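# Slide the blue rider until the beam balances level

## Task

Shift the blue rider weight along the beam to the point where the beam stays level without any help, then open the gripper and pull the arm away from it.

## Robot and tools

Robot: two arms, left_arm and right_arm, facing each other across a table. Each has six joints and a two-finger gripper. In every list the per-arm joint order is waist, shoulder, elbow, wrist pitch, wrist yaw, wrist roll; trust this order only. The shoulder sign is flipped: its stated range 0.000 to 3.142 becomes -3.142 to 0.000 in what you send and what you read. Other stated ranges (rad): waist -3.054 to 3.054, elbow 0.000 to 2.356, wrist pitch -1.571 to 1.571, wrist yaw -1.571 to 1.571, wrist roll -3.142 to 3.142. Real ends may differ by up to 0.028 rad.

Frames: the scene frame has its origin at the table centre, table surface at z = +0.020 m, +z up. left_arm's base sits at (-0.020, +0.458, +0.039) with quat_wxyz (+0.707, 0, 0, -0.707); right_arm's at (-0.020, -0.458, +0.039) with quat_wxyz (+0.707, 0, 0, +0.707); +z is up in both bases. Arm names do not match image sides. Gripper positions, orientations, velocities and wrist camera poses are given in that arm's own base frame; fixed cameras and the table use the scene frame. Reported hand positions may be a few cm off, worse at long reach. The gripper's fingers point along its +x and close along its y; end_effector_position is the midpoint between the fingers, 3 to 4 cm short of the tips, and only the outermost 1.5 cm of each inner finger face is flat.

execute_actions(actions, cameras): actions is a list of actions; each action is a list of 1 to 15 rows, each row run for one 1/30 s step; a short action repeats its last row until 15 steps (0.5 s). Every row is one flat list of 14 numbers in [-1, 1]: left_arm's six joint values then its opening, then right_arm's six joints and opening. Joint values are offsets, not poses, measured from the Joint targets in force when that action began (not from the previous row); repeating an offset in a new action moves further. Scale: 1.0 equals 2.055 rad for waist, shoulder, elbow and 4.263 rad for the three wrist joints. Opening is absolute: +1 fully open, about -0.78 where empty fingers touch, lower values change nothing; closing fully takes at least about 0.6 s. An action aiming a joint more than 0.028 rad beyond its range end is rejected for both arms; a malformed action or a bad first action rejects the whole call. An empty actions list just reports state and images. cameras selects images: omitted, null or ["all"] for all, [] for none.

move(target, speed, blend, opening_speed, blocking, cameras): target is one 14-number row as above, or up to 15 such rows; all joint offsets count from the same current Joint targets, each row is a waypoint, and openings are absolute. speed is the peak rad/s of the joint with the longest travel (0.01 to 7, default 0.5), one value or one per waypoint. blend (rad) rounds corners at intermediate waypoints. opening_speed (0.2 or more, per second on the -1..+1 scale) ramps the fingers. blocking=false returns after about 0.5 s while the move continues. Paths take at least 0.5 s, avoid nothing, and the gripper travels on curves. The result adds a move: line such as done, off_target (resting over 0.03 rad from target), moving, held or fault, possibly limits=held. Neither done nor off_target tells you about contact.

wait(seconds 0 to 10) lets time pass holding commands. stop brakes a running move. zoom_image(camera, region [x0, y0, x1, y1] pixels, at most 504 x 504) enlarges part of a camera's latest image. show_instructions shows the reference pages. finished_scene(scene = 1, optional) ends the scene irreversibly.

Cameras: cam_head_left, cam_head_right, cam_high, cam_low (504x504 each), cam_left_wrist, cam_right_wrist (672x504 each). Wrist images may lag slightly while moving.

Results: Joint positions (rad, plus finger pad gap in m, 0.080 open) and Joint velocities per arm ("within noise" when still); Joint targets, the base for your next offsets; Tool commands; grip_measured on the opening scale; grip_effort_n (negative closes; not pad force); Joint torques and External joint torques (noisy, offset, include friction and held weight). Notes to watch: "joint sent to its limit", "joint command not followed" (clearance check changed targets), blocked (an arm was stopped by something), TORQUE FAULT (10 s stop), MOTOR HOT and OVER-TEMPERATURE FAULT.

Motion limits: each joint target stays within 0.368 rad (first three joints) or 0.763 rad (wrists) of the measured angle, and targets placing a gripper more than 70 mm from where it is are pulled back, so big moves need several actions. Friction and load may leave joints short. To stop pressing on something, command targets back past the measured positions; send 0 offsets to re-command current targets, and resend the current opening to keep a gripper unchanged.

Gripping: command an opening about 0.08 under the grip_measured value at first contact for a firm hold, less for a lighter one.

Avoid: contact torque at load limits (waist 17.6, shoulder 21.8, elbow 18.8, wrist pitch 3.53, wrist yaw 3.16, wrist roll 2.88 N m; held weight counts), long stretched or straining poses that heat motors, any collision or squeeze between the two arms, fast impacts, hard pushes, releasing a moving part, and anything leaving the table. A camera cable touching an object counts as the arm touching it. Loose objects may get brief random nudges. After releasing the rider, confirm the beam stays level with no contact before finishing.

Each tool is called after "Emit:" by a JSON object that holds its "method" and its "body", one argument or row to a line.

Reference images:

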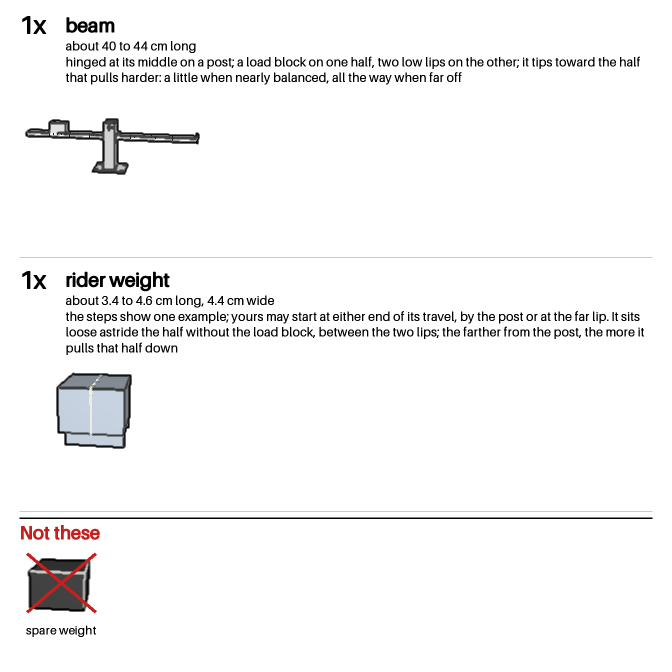

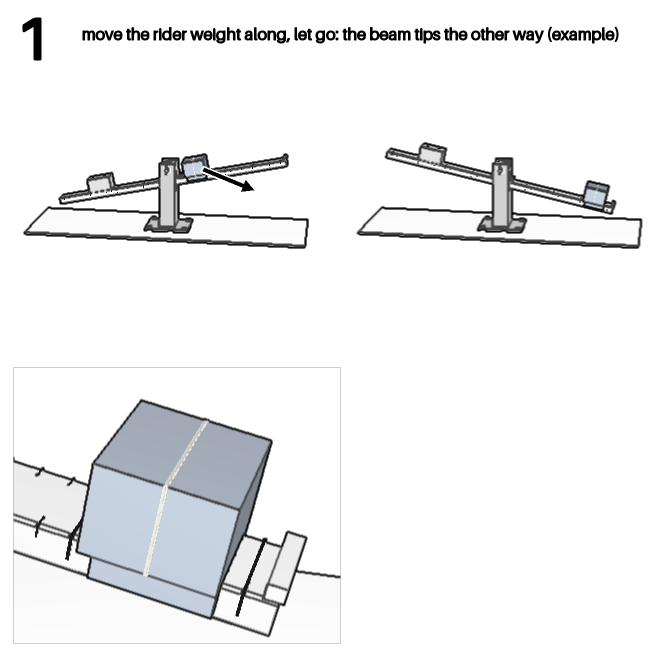

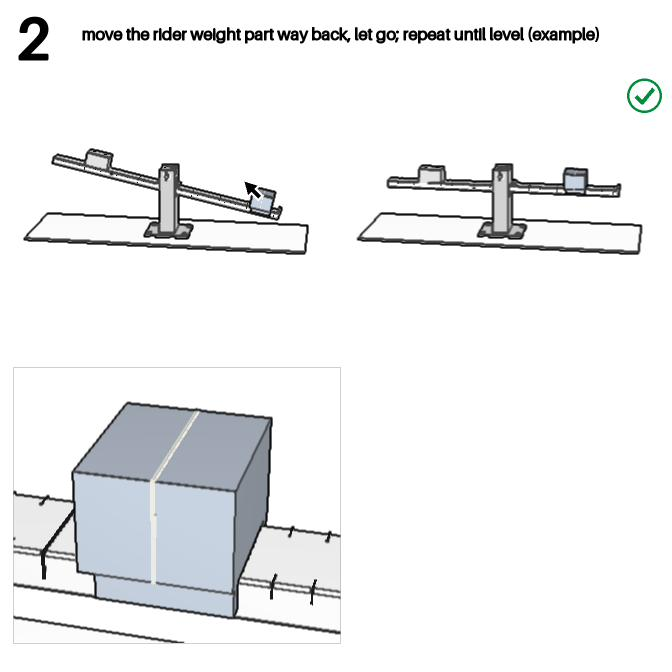

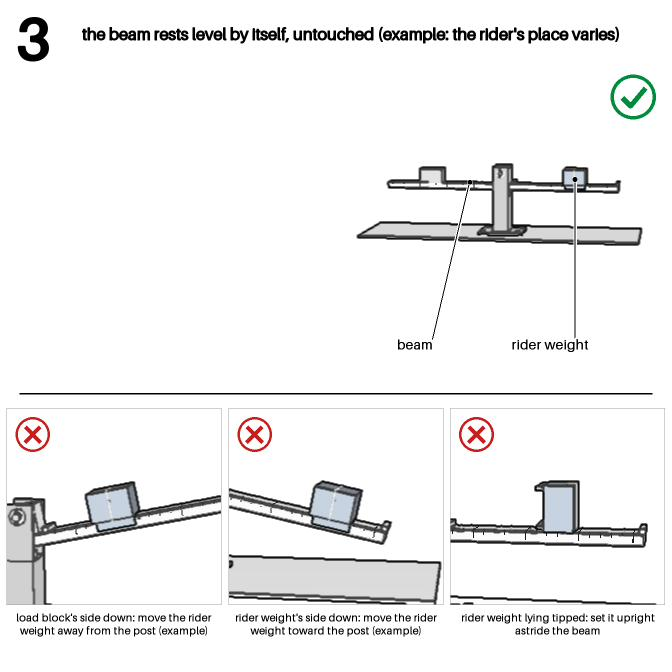

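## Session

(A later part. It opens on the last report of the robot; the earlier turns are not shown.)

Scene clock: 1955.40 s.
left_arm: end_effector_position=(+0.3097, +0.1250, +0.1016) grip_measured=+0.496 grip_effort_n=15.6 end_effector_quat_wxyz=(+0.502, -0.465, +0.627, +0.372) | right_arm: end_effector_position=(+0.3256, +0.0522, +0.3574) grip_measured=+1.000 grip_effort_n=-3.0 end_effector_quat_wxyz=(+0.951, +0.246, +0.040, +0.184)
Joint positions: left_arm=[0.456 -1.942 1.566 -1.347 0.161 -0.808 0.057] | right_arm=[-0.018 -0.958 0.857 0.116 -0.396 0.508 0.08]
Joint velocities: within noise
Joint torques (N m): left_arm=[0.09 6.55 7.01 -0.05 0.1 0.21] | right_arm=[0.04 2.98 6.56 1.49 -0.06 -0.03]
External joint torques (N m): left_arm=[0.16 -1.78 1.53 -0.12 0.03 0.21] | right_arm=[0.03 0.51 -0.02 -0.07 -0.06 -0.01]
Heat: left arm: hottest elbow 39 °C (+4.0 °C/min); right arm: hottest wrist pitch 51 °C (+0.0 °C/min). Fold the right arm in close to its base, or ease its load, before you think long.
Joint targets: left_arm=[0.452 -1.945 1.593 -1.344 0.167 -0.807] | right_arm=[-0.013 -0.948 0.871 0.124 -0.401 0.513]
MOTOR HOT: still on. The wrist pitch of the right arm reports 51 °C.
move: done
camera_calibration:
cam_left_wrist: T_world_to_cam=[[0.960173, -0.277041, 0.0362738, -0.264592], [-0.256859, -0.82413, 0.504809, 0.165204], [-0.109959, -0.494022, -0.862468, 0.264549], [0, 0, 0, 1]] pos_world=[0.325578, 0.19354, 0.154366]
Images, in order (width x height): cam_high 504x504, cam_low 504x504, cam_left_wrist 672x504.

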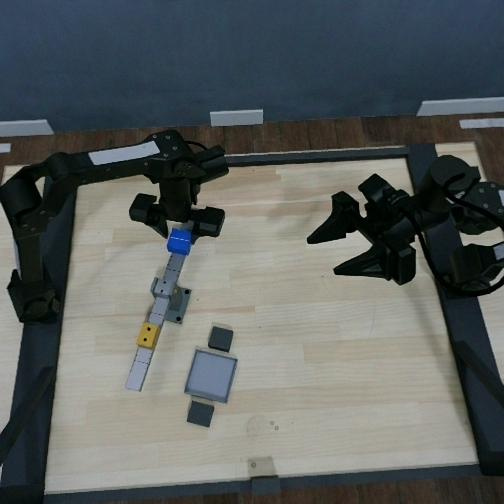

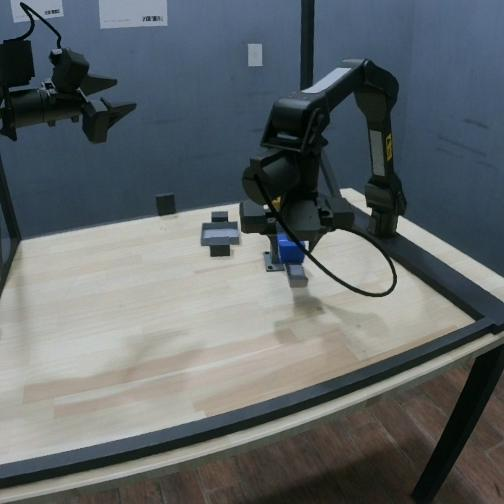

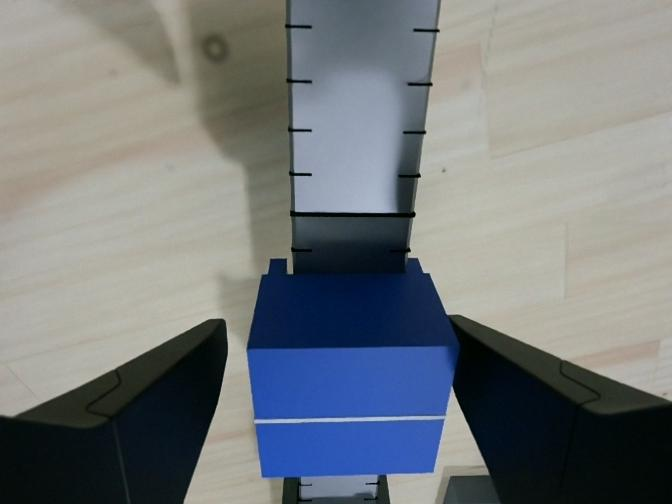

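Emit:
{"method": "move", "body": {
  "target": [-0.00418, -0.00368, 0.00509, -0.00068, 0, 0, 0.5, 0,0,0,0,0,0,1.0],
  "speed": 0.04,
  "cameras": ["cam_high", "cam_low", "cam_left_wrist"]
}}

Emit:
{"method": "zoom_image", "body": {
  "camera": "cam_low",
  "region": [250, 200, 350, 300]
}}

Scene clock: 1978.17 s.
left_arm: end_effector_position=(+0.3122, +0.1239, +0.1012) grip_measured=+0.497 grip_effort_n=15.1 end_effector_quat_wxyz=(+0.503, -0.463, +0.629, +0.371) | right_arm: end_effector_position=(+0.3256, +0.0522, +0.3574) grip_measured=+1.000 grip_effort_n=-3.5 end_effector_quat_wxyz=(+0.951, +0.246, +0.040, +0.184)
Joint positions: left_arm=[0.45 -1.95 1.576 -1.348 0.161 -0.808 0.057] | right_arm=[-0.018 -0.958 0.857 0.116 -0.396 0.508 0.08]
Joint velocities: within noise
Joint torques (N m): left_arm=[-0.22 6.58 7.13 -0.15 0.11 0.21] | right_arm=[-0.15 2.93 6.6 1.5 -0.04 -0.02]
External joint torques (N m): left_arm=[-0.18 -1.7 1.72 -0.2 0.04 0.21] | right_arm=[-0.11 0.47 0.01 -0.06 -0.05 0]
Heat: left arm: hottest elbow 39 °C (+3.0 °C/min); right arm: hottest wrist pitch 52 °C (+1.0 °C/min). Fold the right arm in close to its base, or ease its load, before you think long.
Joint targets: left_arm=[0.443 -1.953 1.604 -1.347 0.167 -0.807] | right_arm=[-0.013 -0.948 0.871 0.124 -0.401 0.513]
MOTOR HOT: still on. The wrist pitch of the right arm reports 52 °C.
move: done
camera_calibration:
cam_left_wrist: T_world_to_cam=[[0.958452, -0.282947, 0.0362045, -0.266], [-0.261896, -0.82255, 0.504799, 0.166465], [-0.113051, -0.493307, -0.862478, 0.264897], [0, 0, 0, 1]] pos_world=[0.328492, 0.192337, 0.154066]
Images, in order (width x height): cam_high 504x504, cam_low 504x504, cam_left_wrist 672x504.

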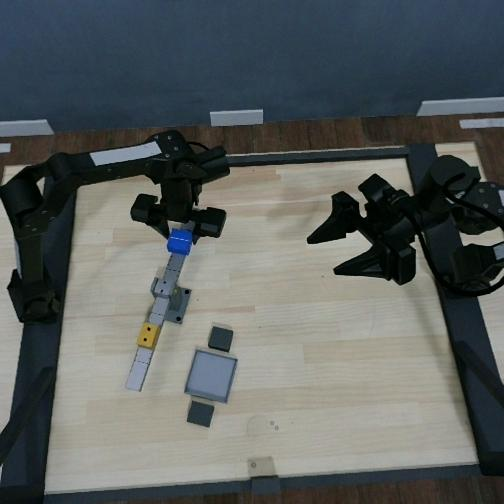

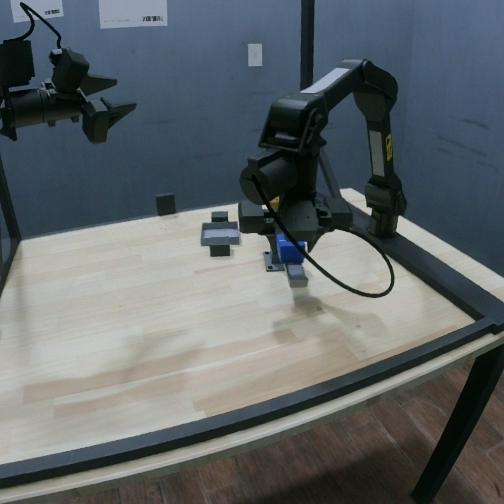

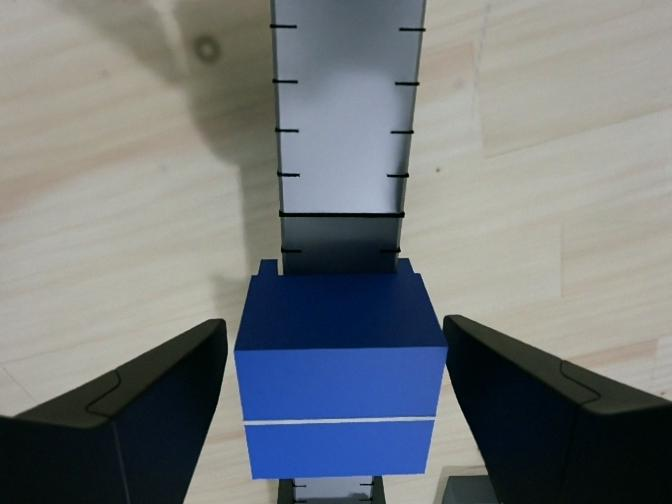

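Scaled by 5.040.

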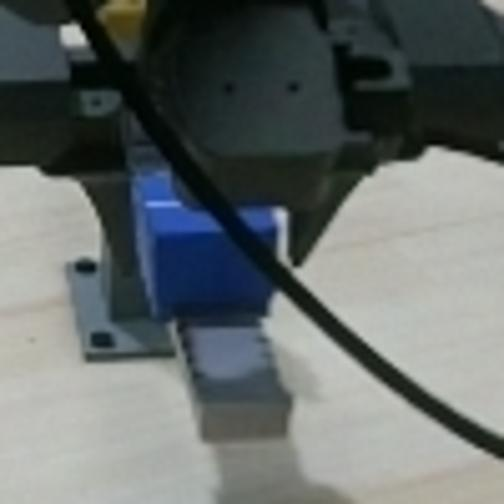

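Emit:
{"method": "zoom_image", "body": {
  "camera": "cam_left_wrist",
  "region": [180, 230, 500, 504]
}}

Scaled by 1.575.

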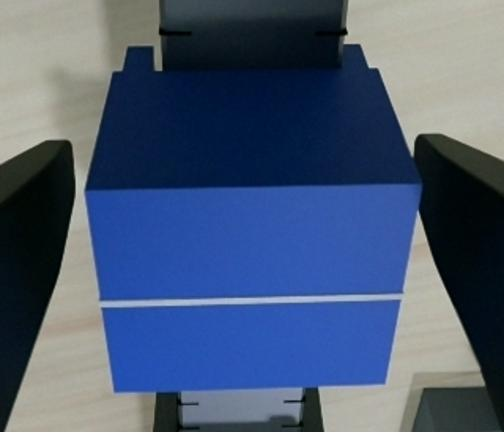

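Emit:
{"method": "zoom_image", "body": {
  "camera": "cam_left_wrist",
  "region": [240, 200, 430, 290]
}}

Emit:
{"method": "move", "body": {
  "target": [
    [0, 0, 0, 0, 0, 0, 0.18, 0,0,0,0,0,0,1.0],
    [-0.00268, 0, 0, -0.0015, 0, 0, 0.18, 0,0,0,0,0,0,1.0]
  ],
  "speed": 0.03,
  "opening_speed": 0.4,
  "cameras": ["cam_high", "cam_low", "cam_left_wrist"]
}}

Emit:
{"method": "zoom_image", "body": {
  "camera": "cam_left_wrist",
  "region": [240, 200, 430, 290]
}}

Emit:
{"method": "zoom_image", "body": {
  "camera": "cam_low",
  "region": [270, 250, 330, 300]
}}

Scaled by 2.653.

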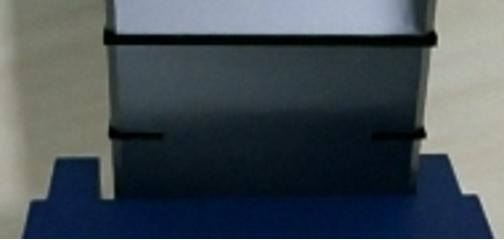

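Scene clock: 2052.30 s.
left_arm: end_effector_position=(+0.3129, +0.1231, +0.1015) grip_measured=+0.191 grip_effort_n=-52.3 end_effector_quat_wxyz=(+0.504, -0.462, +0.629, +0.370) | right_arm: end_effector_position=(+0.3256, +0.0522, +0.3574) grip_measured=+1.000 grip_effort_n=-3.5 end_effector_quat_wxyz=(+0.951, +0.246, +0.040, +0.184)
Joint positions: left_arm=[0.446 -1.95 1.577 -1.348 0.161 -0.808 0.044] | right_arm=[-0.018 -0.958 0.857 0.116 -0.396 0.508 0.08]
Joint velocities: within noise
Joint torques (N m): left_arm=[-0.38 6.61 7.04 -0.17 0.11 0.22] | right_arm=[0.02 3.07 6.59 1.52 -0.04 0]
External joint torques (N m): left_arm=[-0.39 -1.74 1.6 -0.23 0.04 0.22] | right_arm=[0.01 0.58 -0.03 -0.05 -0.05 0.02]
Heat: left arm: hottest elbow 38 °C (-1.0 °C/min); right arm: hottest wrist pitch 52 °C (+0.0 °C/min). Fold the right arm in close to its base, or ease its load, before you think long.
Joint targets: left_arm=[0.438 -1.953 1.604 -1.353 0.167 -0.807] | right_arm=[-0.013 -0.948 0.871 0.124 -0.401 0.513]
MOTOR HOT: still on. The wrist pitch of the right arm reports 52 °C.
move: done
camera_calibration:
cam_left_wrist: T_world_to_cam=[[0.957517, -0.285944, 0.0373897, -0.266441], [-0.265169, -0.822065, 0.503879, 0.166886], [-0.113344, -0.492387, -0.862965, 0.264897], [0, 0, 0, 1]] pos_world=[0.329399, 0.191436, 0.154468]
Images, in order (width x height): cam_high 504x504, cam_low 504x504, cam_left_wrist 672x504.

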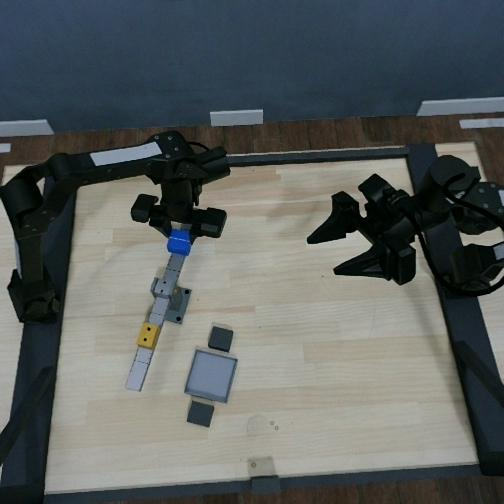

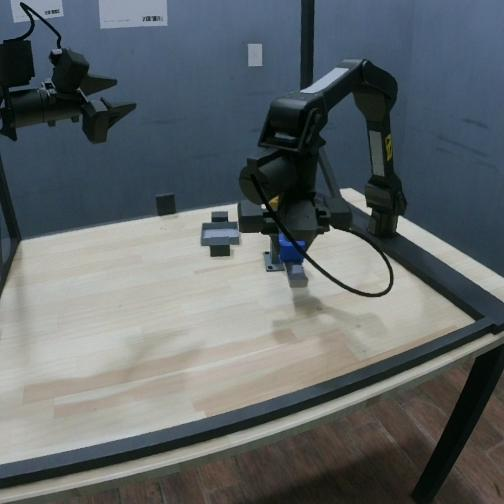

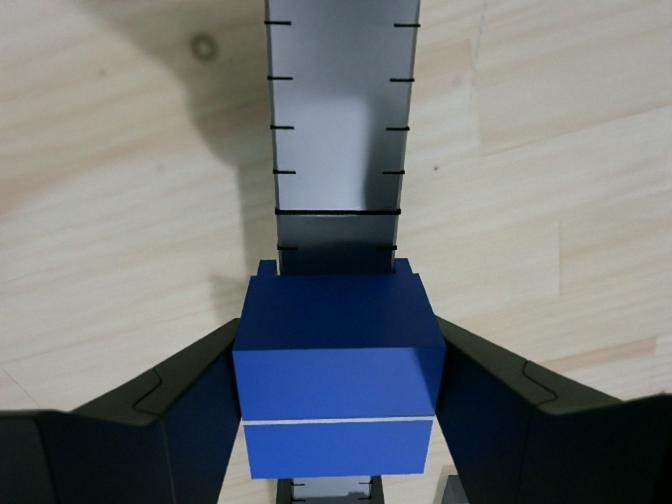

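Scaled by 2.653.

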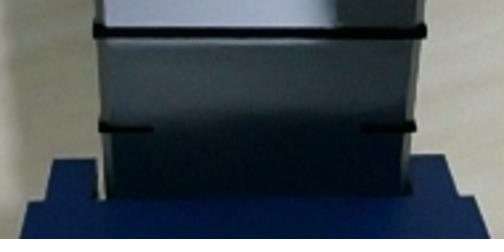

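Scaled by 8.400.

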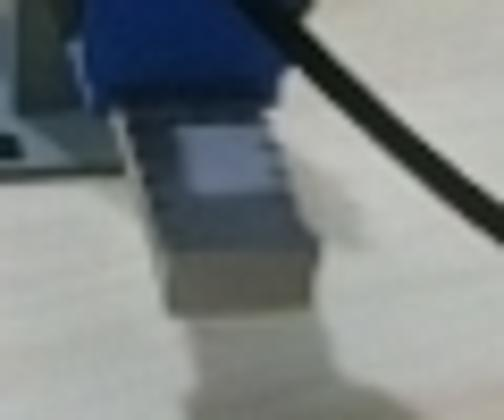

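Emit:
{"method": "zoom_image", "body": {
  "camera": "cam_low",
  "region": [250, 200, 350, 300]
}}

Scaled by 5.040.

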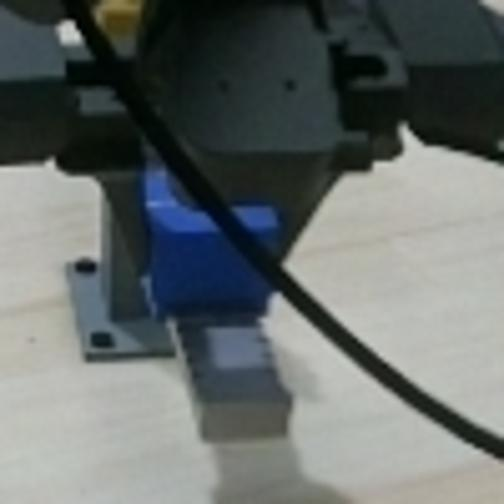

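Emit:
{"method": "move", "body": {
  "target": [0, 0, 0, 0, 0, 0, 0.45, 0,0,0,0,0,0,1.0],
  "speed": 0.05,
  "opening_speed": 0.4,
  "cameras": ["cam_high", "cam_low", "cam_left_wrist"]
}}

Emit:
{"method": "zoom_image", "body": {
  "camera": "cam_low",
  "region": [250, 200, 350, 300]
}}

Emit:
{"method": "zoom_image", "body": {
  "camera": "cam_high",
  "region": [100, 300, 200, 400]
}}

Scene clock: 2069.00 s.
left_arm: end_effector_position=(+0.3119, +0.1221, +0.1017) grip_measured=+0.446 grip_effort_n=16.0 end_effector_quat_wxyz=(+0.502, -0.461, +0.631, +0.370) | right_arm: end_effector_position=(+0.3256, +0.0522, +0.3574) grip_measured=+1.000 grip_effort_n=-3.0 end_effector_quat_wxyz=(+0.951, +0.246, +0.040, +0.184)
Joint positions: left_arm=[0.445 -1.95 1.577 -1.354 0.161 -0.808 0.055] | right_arm=[-0.018 -0.958 0.857 0.116 -0.396 0.508 0.08]
Joint velocities: within noise
Joint torques (N m): left_arm=[-0.22 6.59 7.05 -0.12 0.11 0.21] | right_arm=[0.06 3.12 6.74 1.51 -0.05 -0.03]
External joint torques (N m): left_arm=[-0.16 -1.69 1.63 -0.18 0.04 0.21] | right_arm=[0.05 0.7 0.21 -0.03 -0.05 -0.01]
Heat: left arm: hottest elbow 39 °C (+1.0 °C/min); right arm: hottest wrist pitch 52 °C (+0.0 °C/min). Fold the right arm in close to its base, or ease its load, before you think long.
Joint targets: left_arm=[0.438 -1.953 1.604 -1.353 0.167 -0.807] | right_arm=[-0.013 -0.948 0.871 0.124 -0.401 0.513]
MOTOR HOT: still on. The wrist pitch of the right arm reports 52 °C.
move: done
camera_calibration:
cam_left_wrist: T_world_to_cam=[[0.957286, -0.287271, 0.0328512, -0.265093], [-0.263587, -0.820323, 0.507534, 0.164625], [-0.118851, -0.494515, -0.861005, 0.266206], [0, 0, 0, 1]] pos_world=[0.328802, 0.190535, 0.15436]
Images, in order (width x height): cam_high 504x504, cam_low 504x504, cam_left_wrist 672x504.

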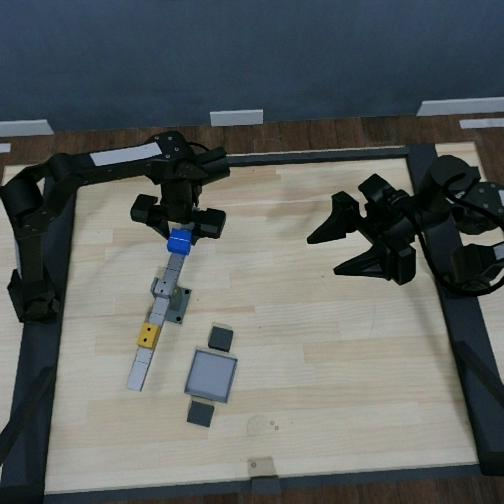

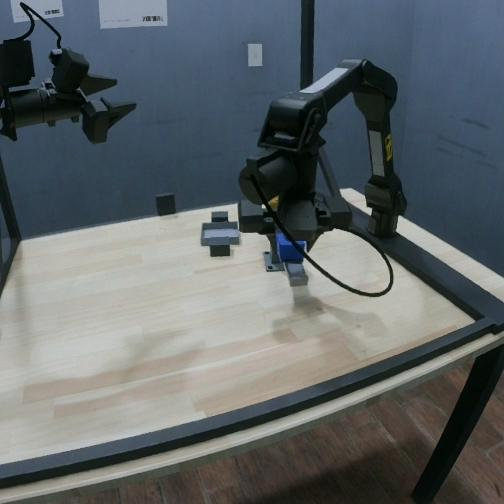

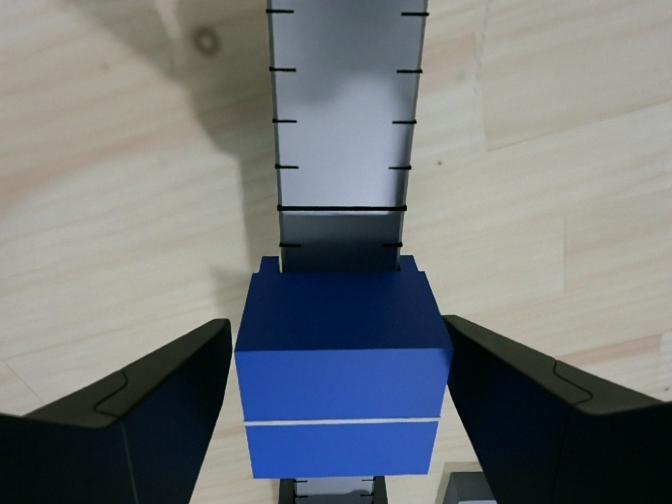

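Scaled by 5.040.

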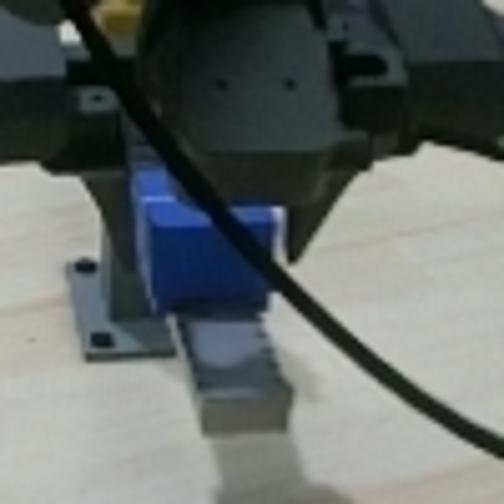

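Scaled by 5.040.

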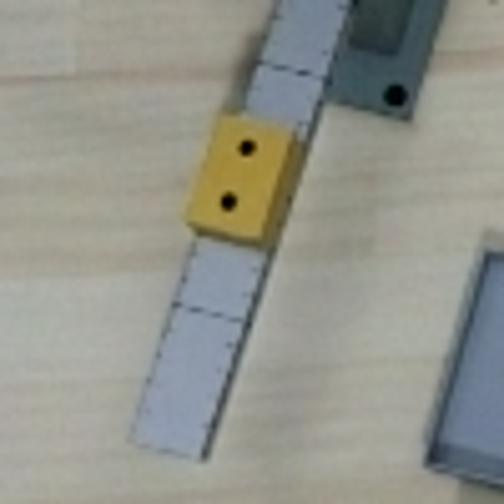

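Emit:
{"method": "move", "body": {
  "target": [
    [0, 0.01533, 0.0517, -0.02716, 0, 0, 0.6, 0,0,0,0,0,0,1.0],
    [0, 0.01533, 0.09126, -0.04589, 0, 0, 0.6, 0,0,0,0,0,0,1.0]
  ],
  "speed": 0.08,
  "opening_speed": 0.5,
  "blend": [0.02, 0],
  "cameras": ["cam_head_left", "cam_head_right", "cam_high", "cam_low", "cam_left_wrist"]
}}

Emit:
{"method": "zoom_image", "body": {
  "camera": "cam_low",
  "region": [250, 200, 350, 300]
}}

Emit:
{"method": "zoom_image", "body": {
  "camera": "cam_high",
  "region": [100, 300, 200, 400]
}}

Scene clock: 2169.47 s.
left_arm: end_effector_position=(+0.3116, +0.1219, +0.1525) grip_measured=+0.597 grip_effort_n=15.6 end_effector_quat_wxyz=(+0.503, -0.461, +0.630, +0.370) | right_arm: end_effector_position=(+0.3256, +0.0522, +0.3574) grip_measured=+1.000 grip_effort_n=-3.5 end_effector_quat_wxyz=(+0.951, +0.246, +0.040, +0.184)
Joint positions: left_arm=[0.445 -1.939 1.764 -1.549 0.161 -0.808 0.062] | right_arm=[-0.018 -0.958 0.857 0.116 -0.396 0.508 0.08]
Joint velocities: within noise
Joint torques (N m): left_arm=[-0.24 8.74 7.15 -0.16 0.11 0.21] | right_arm=[0.16 3.06 6.62 1.52 -0.03 0]
External joint torques (N m): left_arm=[-0.17 0.49 1.69 -0.23 0.04 0.21] | right_arm=[0.15 0.48 -0.05 -0.07 -0.03 0.02]
Heat: left arm: hottest elbow 39 °C (+0.0 °C/min); right arm: hottest wrist pitch 52 °C (+0.0 °C/min). Fold the right arm in close to its base, or ease its load, before you think long.
Joint targets: left_arm=[0.438 -1.921 1.791 -1.549 0.167 -0.807] | right_arm=[-0.013 -0.948 0.871 0.124 -0.401 0.513]
MOTOR HOT: still on. The wrist pitch of the right arm reports 52 °C.
move: done
camera_calibration:
cam_left_wrist: T_world_to_cam=[[0.957197, -0.287297, 0.0351389, -0.266875], [-0.26498, -0.820989, 0.505729, 0.139475], [-0.116446, -0.493394, -0.861976, 0.309084], [0, 0, 0, 1]] pos_world=[0.328402, 0.190336, 0.205264]
Images, in order (width x height): cam_head_left 504x504, cam_head_right 504x504, cam_high 504x504, cam_low 504x504, cam_left_wrist 672x504.

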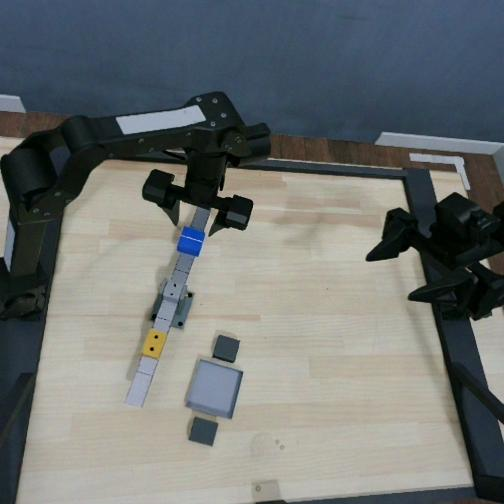

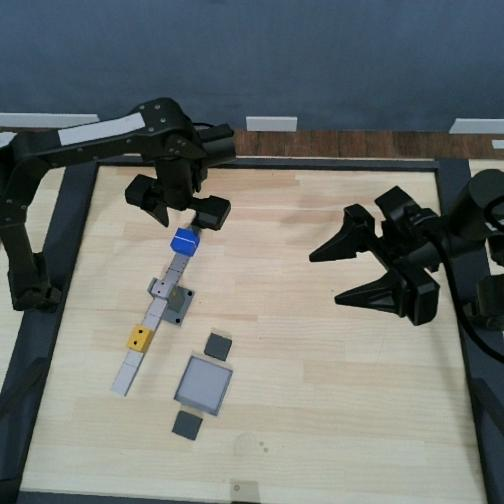

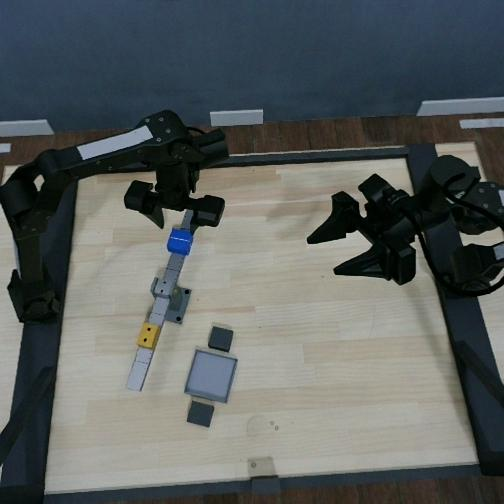

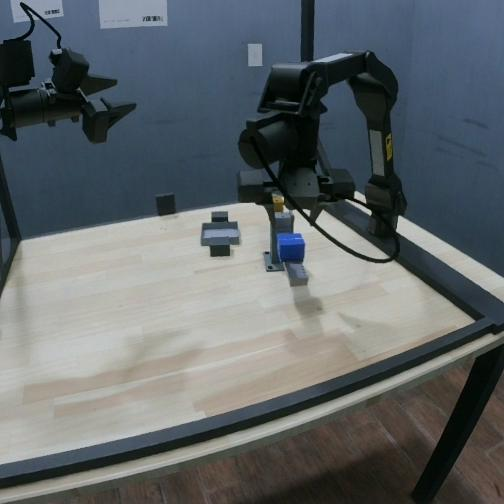

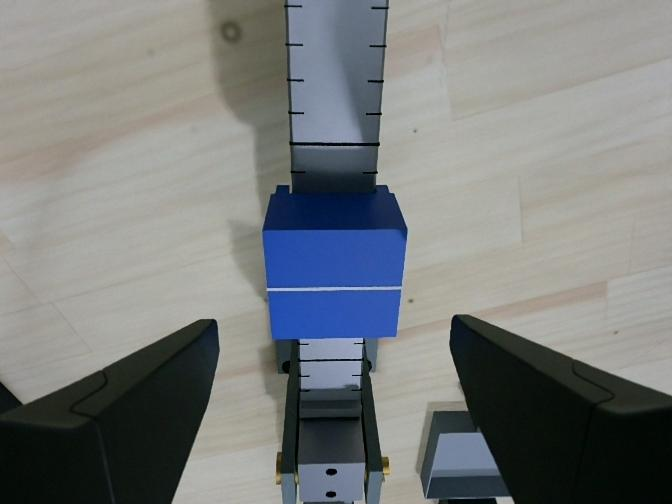

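Scaled by 5.040.

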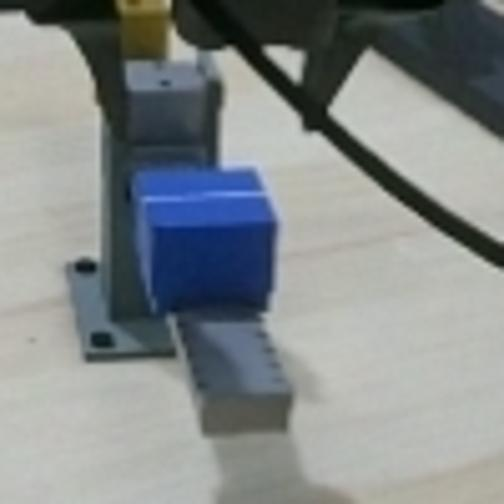

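Scaled by 5.040.

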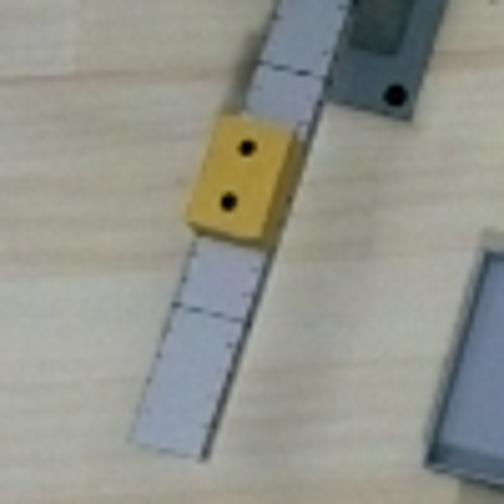

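Emit:
{"method": "move", "body": {
  "target": [
    [0, 0.0927, 0.01766, 0, 0, 0, 0.6, 0,0,0,0,0,0,1.0],
    [0, 0.23867, -0.12297, 0, 0, 0, 0.6, 0,0,0,0,0,0,1.0]
  ],
  "speed": 0.3,
  "blend": [0.08, 0],
  "cameras": ["cam_head_left", "cam_head_right", "cam_high", "cam_low", "cam_left_wrist"]
}}

Emit:
{"method": "zoom_image", "body": {
  "camera": "cam_low",
  "region": [250, 200, 350, 300]
}}

Emit:
{"method": "zoom_image", "body": {
  "camera": "cam_high",
  "region": [100, 300, 200, 400]
}}

Scene clock: 2241.33 s.
left_arm: end_effector_position=(+0.2371, +0.0864, +0.2360) grip_measured=+0.597 grip_effort_n=15.1 end_effector_quat_wxyz=(+0.602, -0.477, +0.537, +0.349) | right_arm: end_effector_position=(+0.3256, +0.0522, +0.3574) grip_measured=+1.000 grip_effort_n=-3.0 end_effector_quat_wxyz=(+0.951, +0.246, +0.040, +0.184)
Joint positions: left_arm=[0.445 -1.445 1.55 -1.551 0.161 -0.82 0.062] | right_arm=[-0.018 -0.958 0.857 0.116 -0.396 0.508 0.08]
Joint velocities: within noise
Joint torques (N m): left_arm=[-0.22 5.38 3.26 0.33 0.11 0.22] | right_arm=[-0.05 3.02 6.57 1.52 -0.04 -0.04]
External joint torques (N m): left_arm=[-0.22 0.76 -2.34 -0.21 0.05 0.21] | right_arm=[-0.06 0.53 0 -0.03 -0.04 -0.02]
Heat: left arm: hottest shoulder 40 °C (+2.0 °C/min); right arm: hottest wrist pitch 52 °C (+0.0 °C/min). Fold the right arm in close to its base, or ease its load, before you think long.
Joint targets: left_arm=[0.438 -1.431 1.539 -1.549 0.167 -0.807] | right_arm=[-0.013 -0.948 0.871 0.124 -0.401 0.513]
MOTOR HOT: still on. The wrist pitch of the right arm reports 52 °C.
move: done
camera_calibration:
cam_left_wrist: T_world_to_cam=[[0.926741, -0.292057, 0.236335, -0.248475], [-0.358804, -0.874545, 0.326239, 0.117571], [0.111405, -0.387137, -0.915267, 0.304239], [0, 0, 0, 1]] pos_world=[0.238563, 0.148035, 0.298827]
Images, in order (width x height): cam_head_left 504x504, cam_head_right 504x504, cam_high 504x504, cam_low 504x504, cam_left_wrist 672x504.

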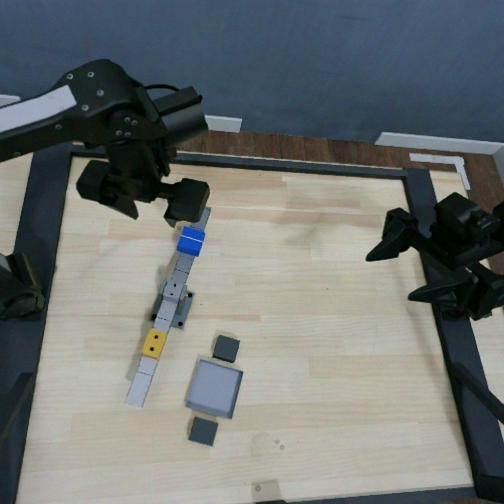

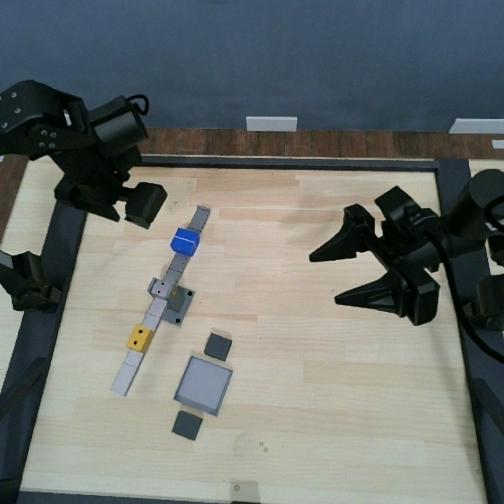

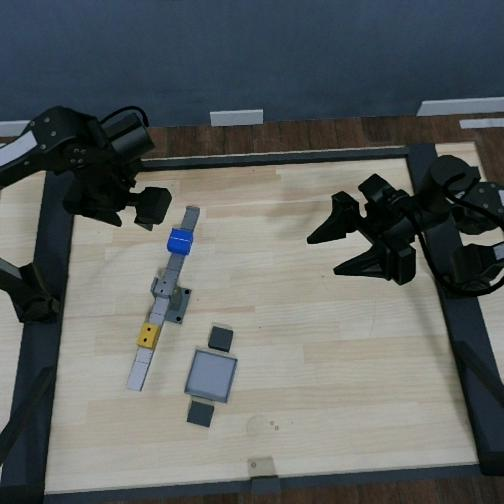

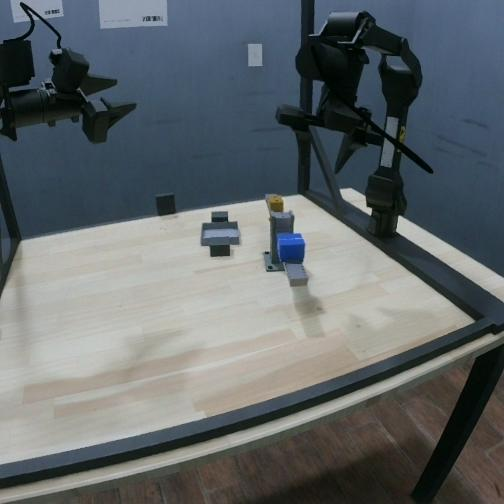

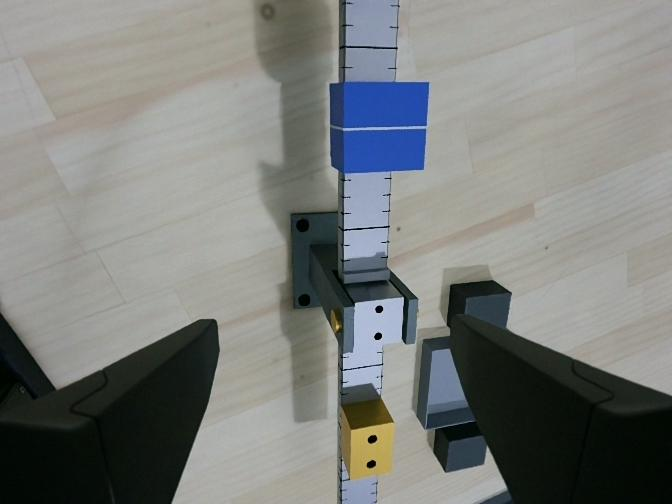

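Scaled by 5.040.

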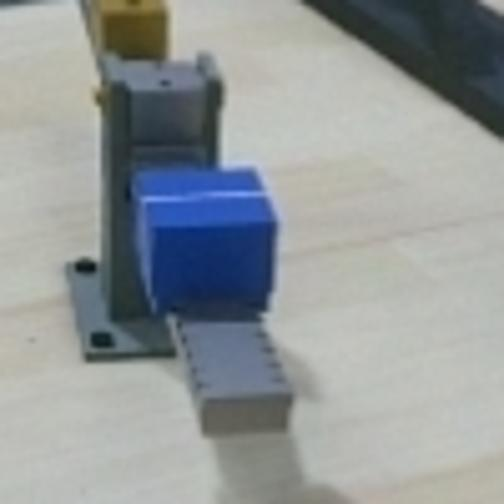

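Scaled by 5.040.

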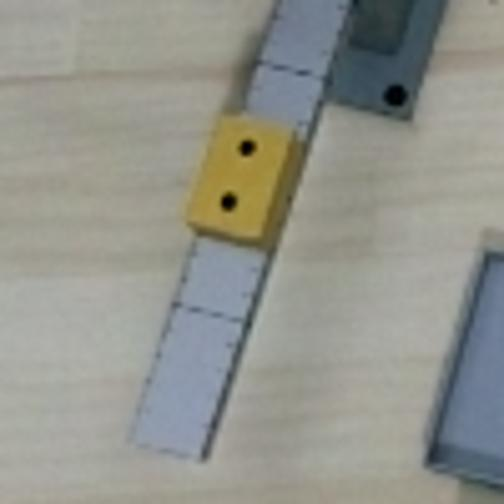

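Emit:
{"method": "zoom_image", "body": {
  "camera": "cam_low",
  "region": [280, 255, 315, 290]
}}

Emit:
{"method": "zoom_image", "body": {
  "camera": "cam_left_wrist",
  "region": [280, 0, 460, 250]
}}

Emit:
{"method": "zoom_image", "body": {
  "camera": "cam_left_wrist",
  "region": [280, 250, 460, 504]
}}

Scaled by 14.400.

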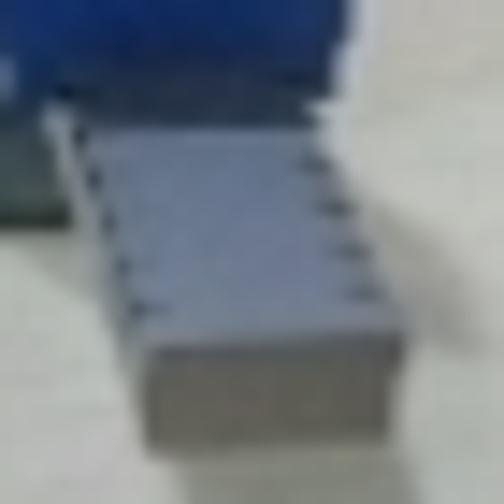

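Scaled by 2.016.

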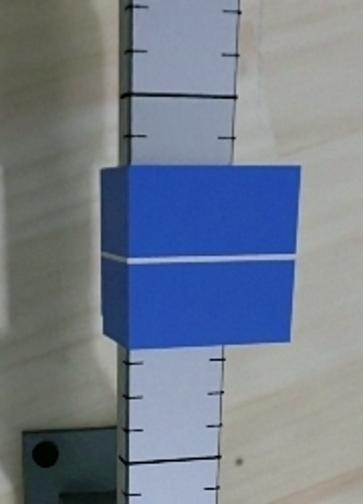

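Scaled by 1.984.

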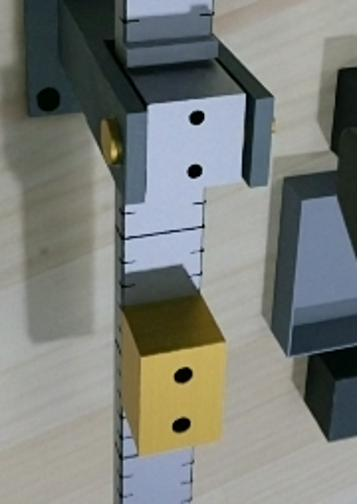

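Emit:
{"method": "move", "body": {
  "target": [
    [0.0034, -0.15669, 0.14063, 0, 0, 0, 0.6, 0,0,0,0,0,0,1.0],
    [0.00968, -0.25091, 0.12214, 0, 0, 0, 0.6, 0,0,0,0,0,0,1.0],
    [0.00968, -0.25485, 0.02146, 0.04627, 0, 0, 0.6, 0,0,0,0,0,0,1.0],
    [-0.0035, -0.23524, 0.00535, 0.04974, 0, 0, 0.6, 0,0,0,0,0,0,1.0]
  ],
  "speed": [0.4, 0.3, 0.15, 0.08],
  "blend": [0.05, 0.03, 0, 0],
  "cameras": ["cam_low", "cam_high", "cam_left_wrist"]
}}

Emit:
{"method": "zoom_image", "body": {
  "camera": "cam_low",
  "region": [250, 200, 350, 300]
}}

Emit:
{"method": "zoom_image", "body": {
  "camera": "cam_left_wrist",
  "region": [240, 200, 430, 290]
}}

Scene clock: 2409.37 s.
left_arm: end_effector_position=(+0.3116, +0.1168, +0.1035) grip_measured=+0.597 grip_effort_n=15.1 end_effector_quat_wxyz=(+0.509, -0.458, +0.631, +0.366) | right_arm: end_effector_position=(+0.3256, +0.0522, +0.3574) grip_measured=+1.000 grip_effort_n=-3.5 end_effector_quat_wxyz=(+0.951, +0.246, +0.040, +0.184)
Joint positions: left_arm=[0.431 -1.932 1.56 -1.345 0.161 -0.808 0.062] | right_arm=[-0.018 -0.958 0.857 0.116 -0.396 0.508 0.08]
Joint velocities: within noise
Joint torques (N m): left_arm=[-0.22 8.76 3.12 0.34 0.11 0.21] | right_arm=[0.01 3.05 6.66 1.51 -0.02 -0.02]
External joint torques (N m): left_arm=[-0.23 0.46 -2.38 0.27 0.05 0.21] | right_arm=[-0.02 0.65 0.17 -0.02 -0.02 0]
Heat: left arm: hottest shoulder 36 °C (+0.0 °C/min); right arm: hottest wrist pitch 52 °C (+0.0 °C/min). Fold the right arm in close to its base, or ease its load, before you think long.
Joint targets: left_arm=[0.431 -1.914 1.550 -1.337 0.167 -0.807] | right_arm=[-0.013 -0.948 0.871 0.124 -0.401 0.513]
MOTOR HOT: still on. The wrist pitch of the right arm reports 52 °C.
move: done
camera_calibration:
cam_left_wrist: T_world_to_cam=[[0.952873, -0.300609, 0.0408186, -0.26417], [-0.279805, -0.818878, 0.501147, 0.164846], [-0.117224, -0.488951, -0.864399, 0.264349], [0, 0, 0, 1]] pos_world=[0.328834, 0.18483, 0.156675]
Images, in order (width x height): cam_high 504x504, cam_low 504x504, cam_left_wrist 672x504.

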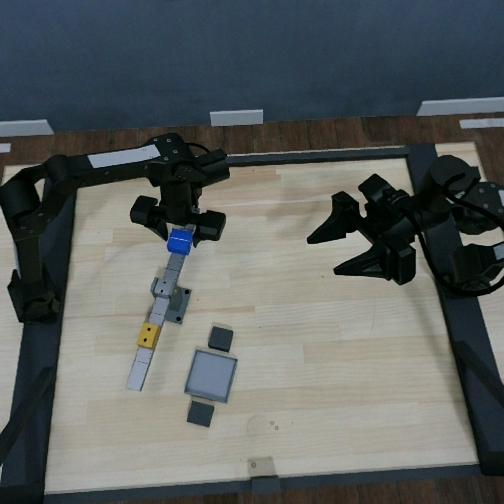

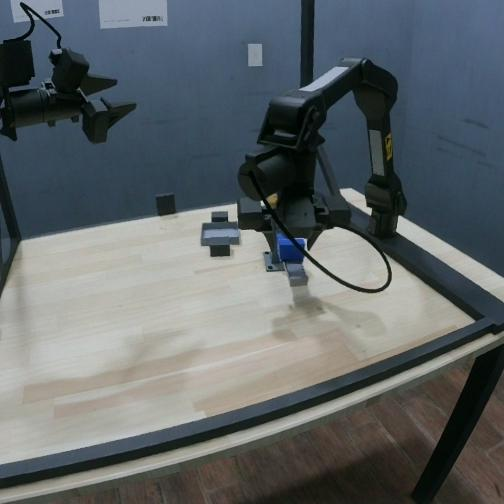

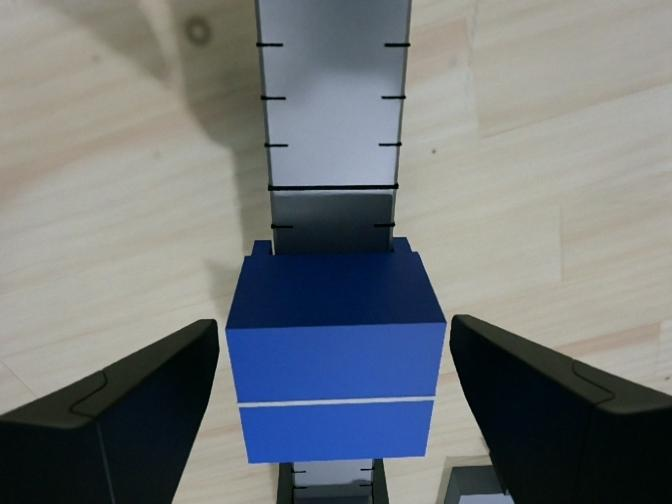

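Scaled by 5.040.

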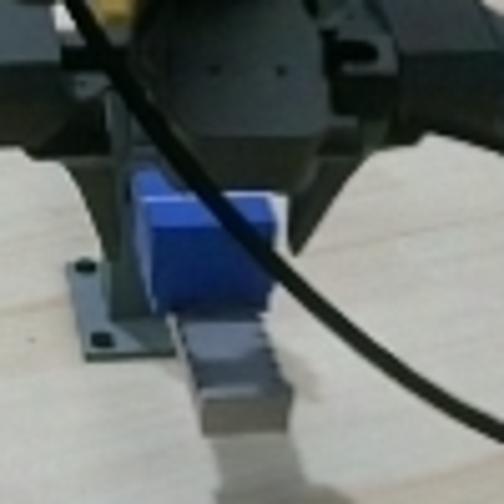

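Scaled by 2.653.

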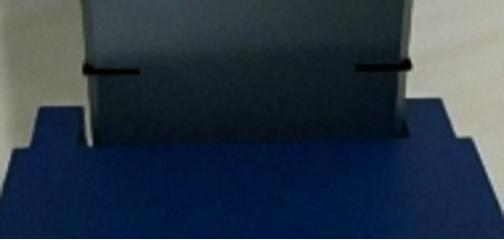

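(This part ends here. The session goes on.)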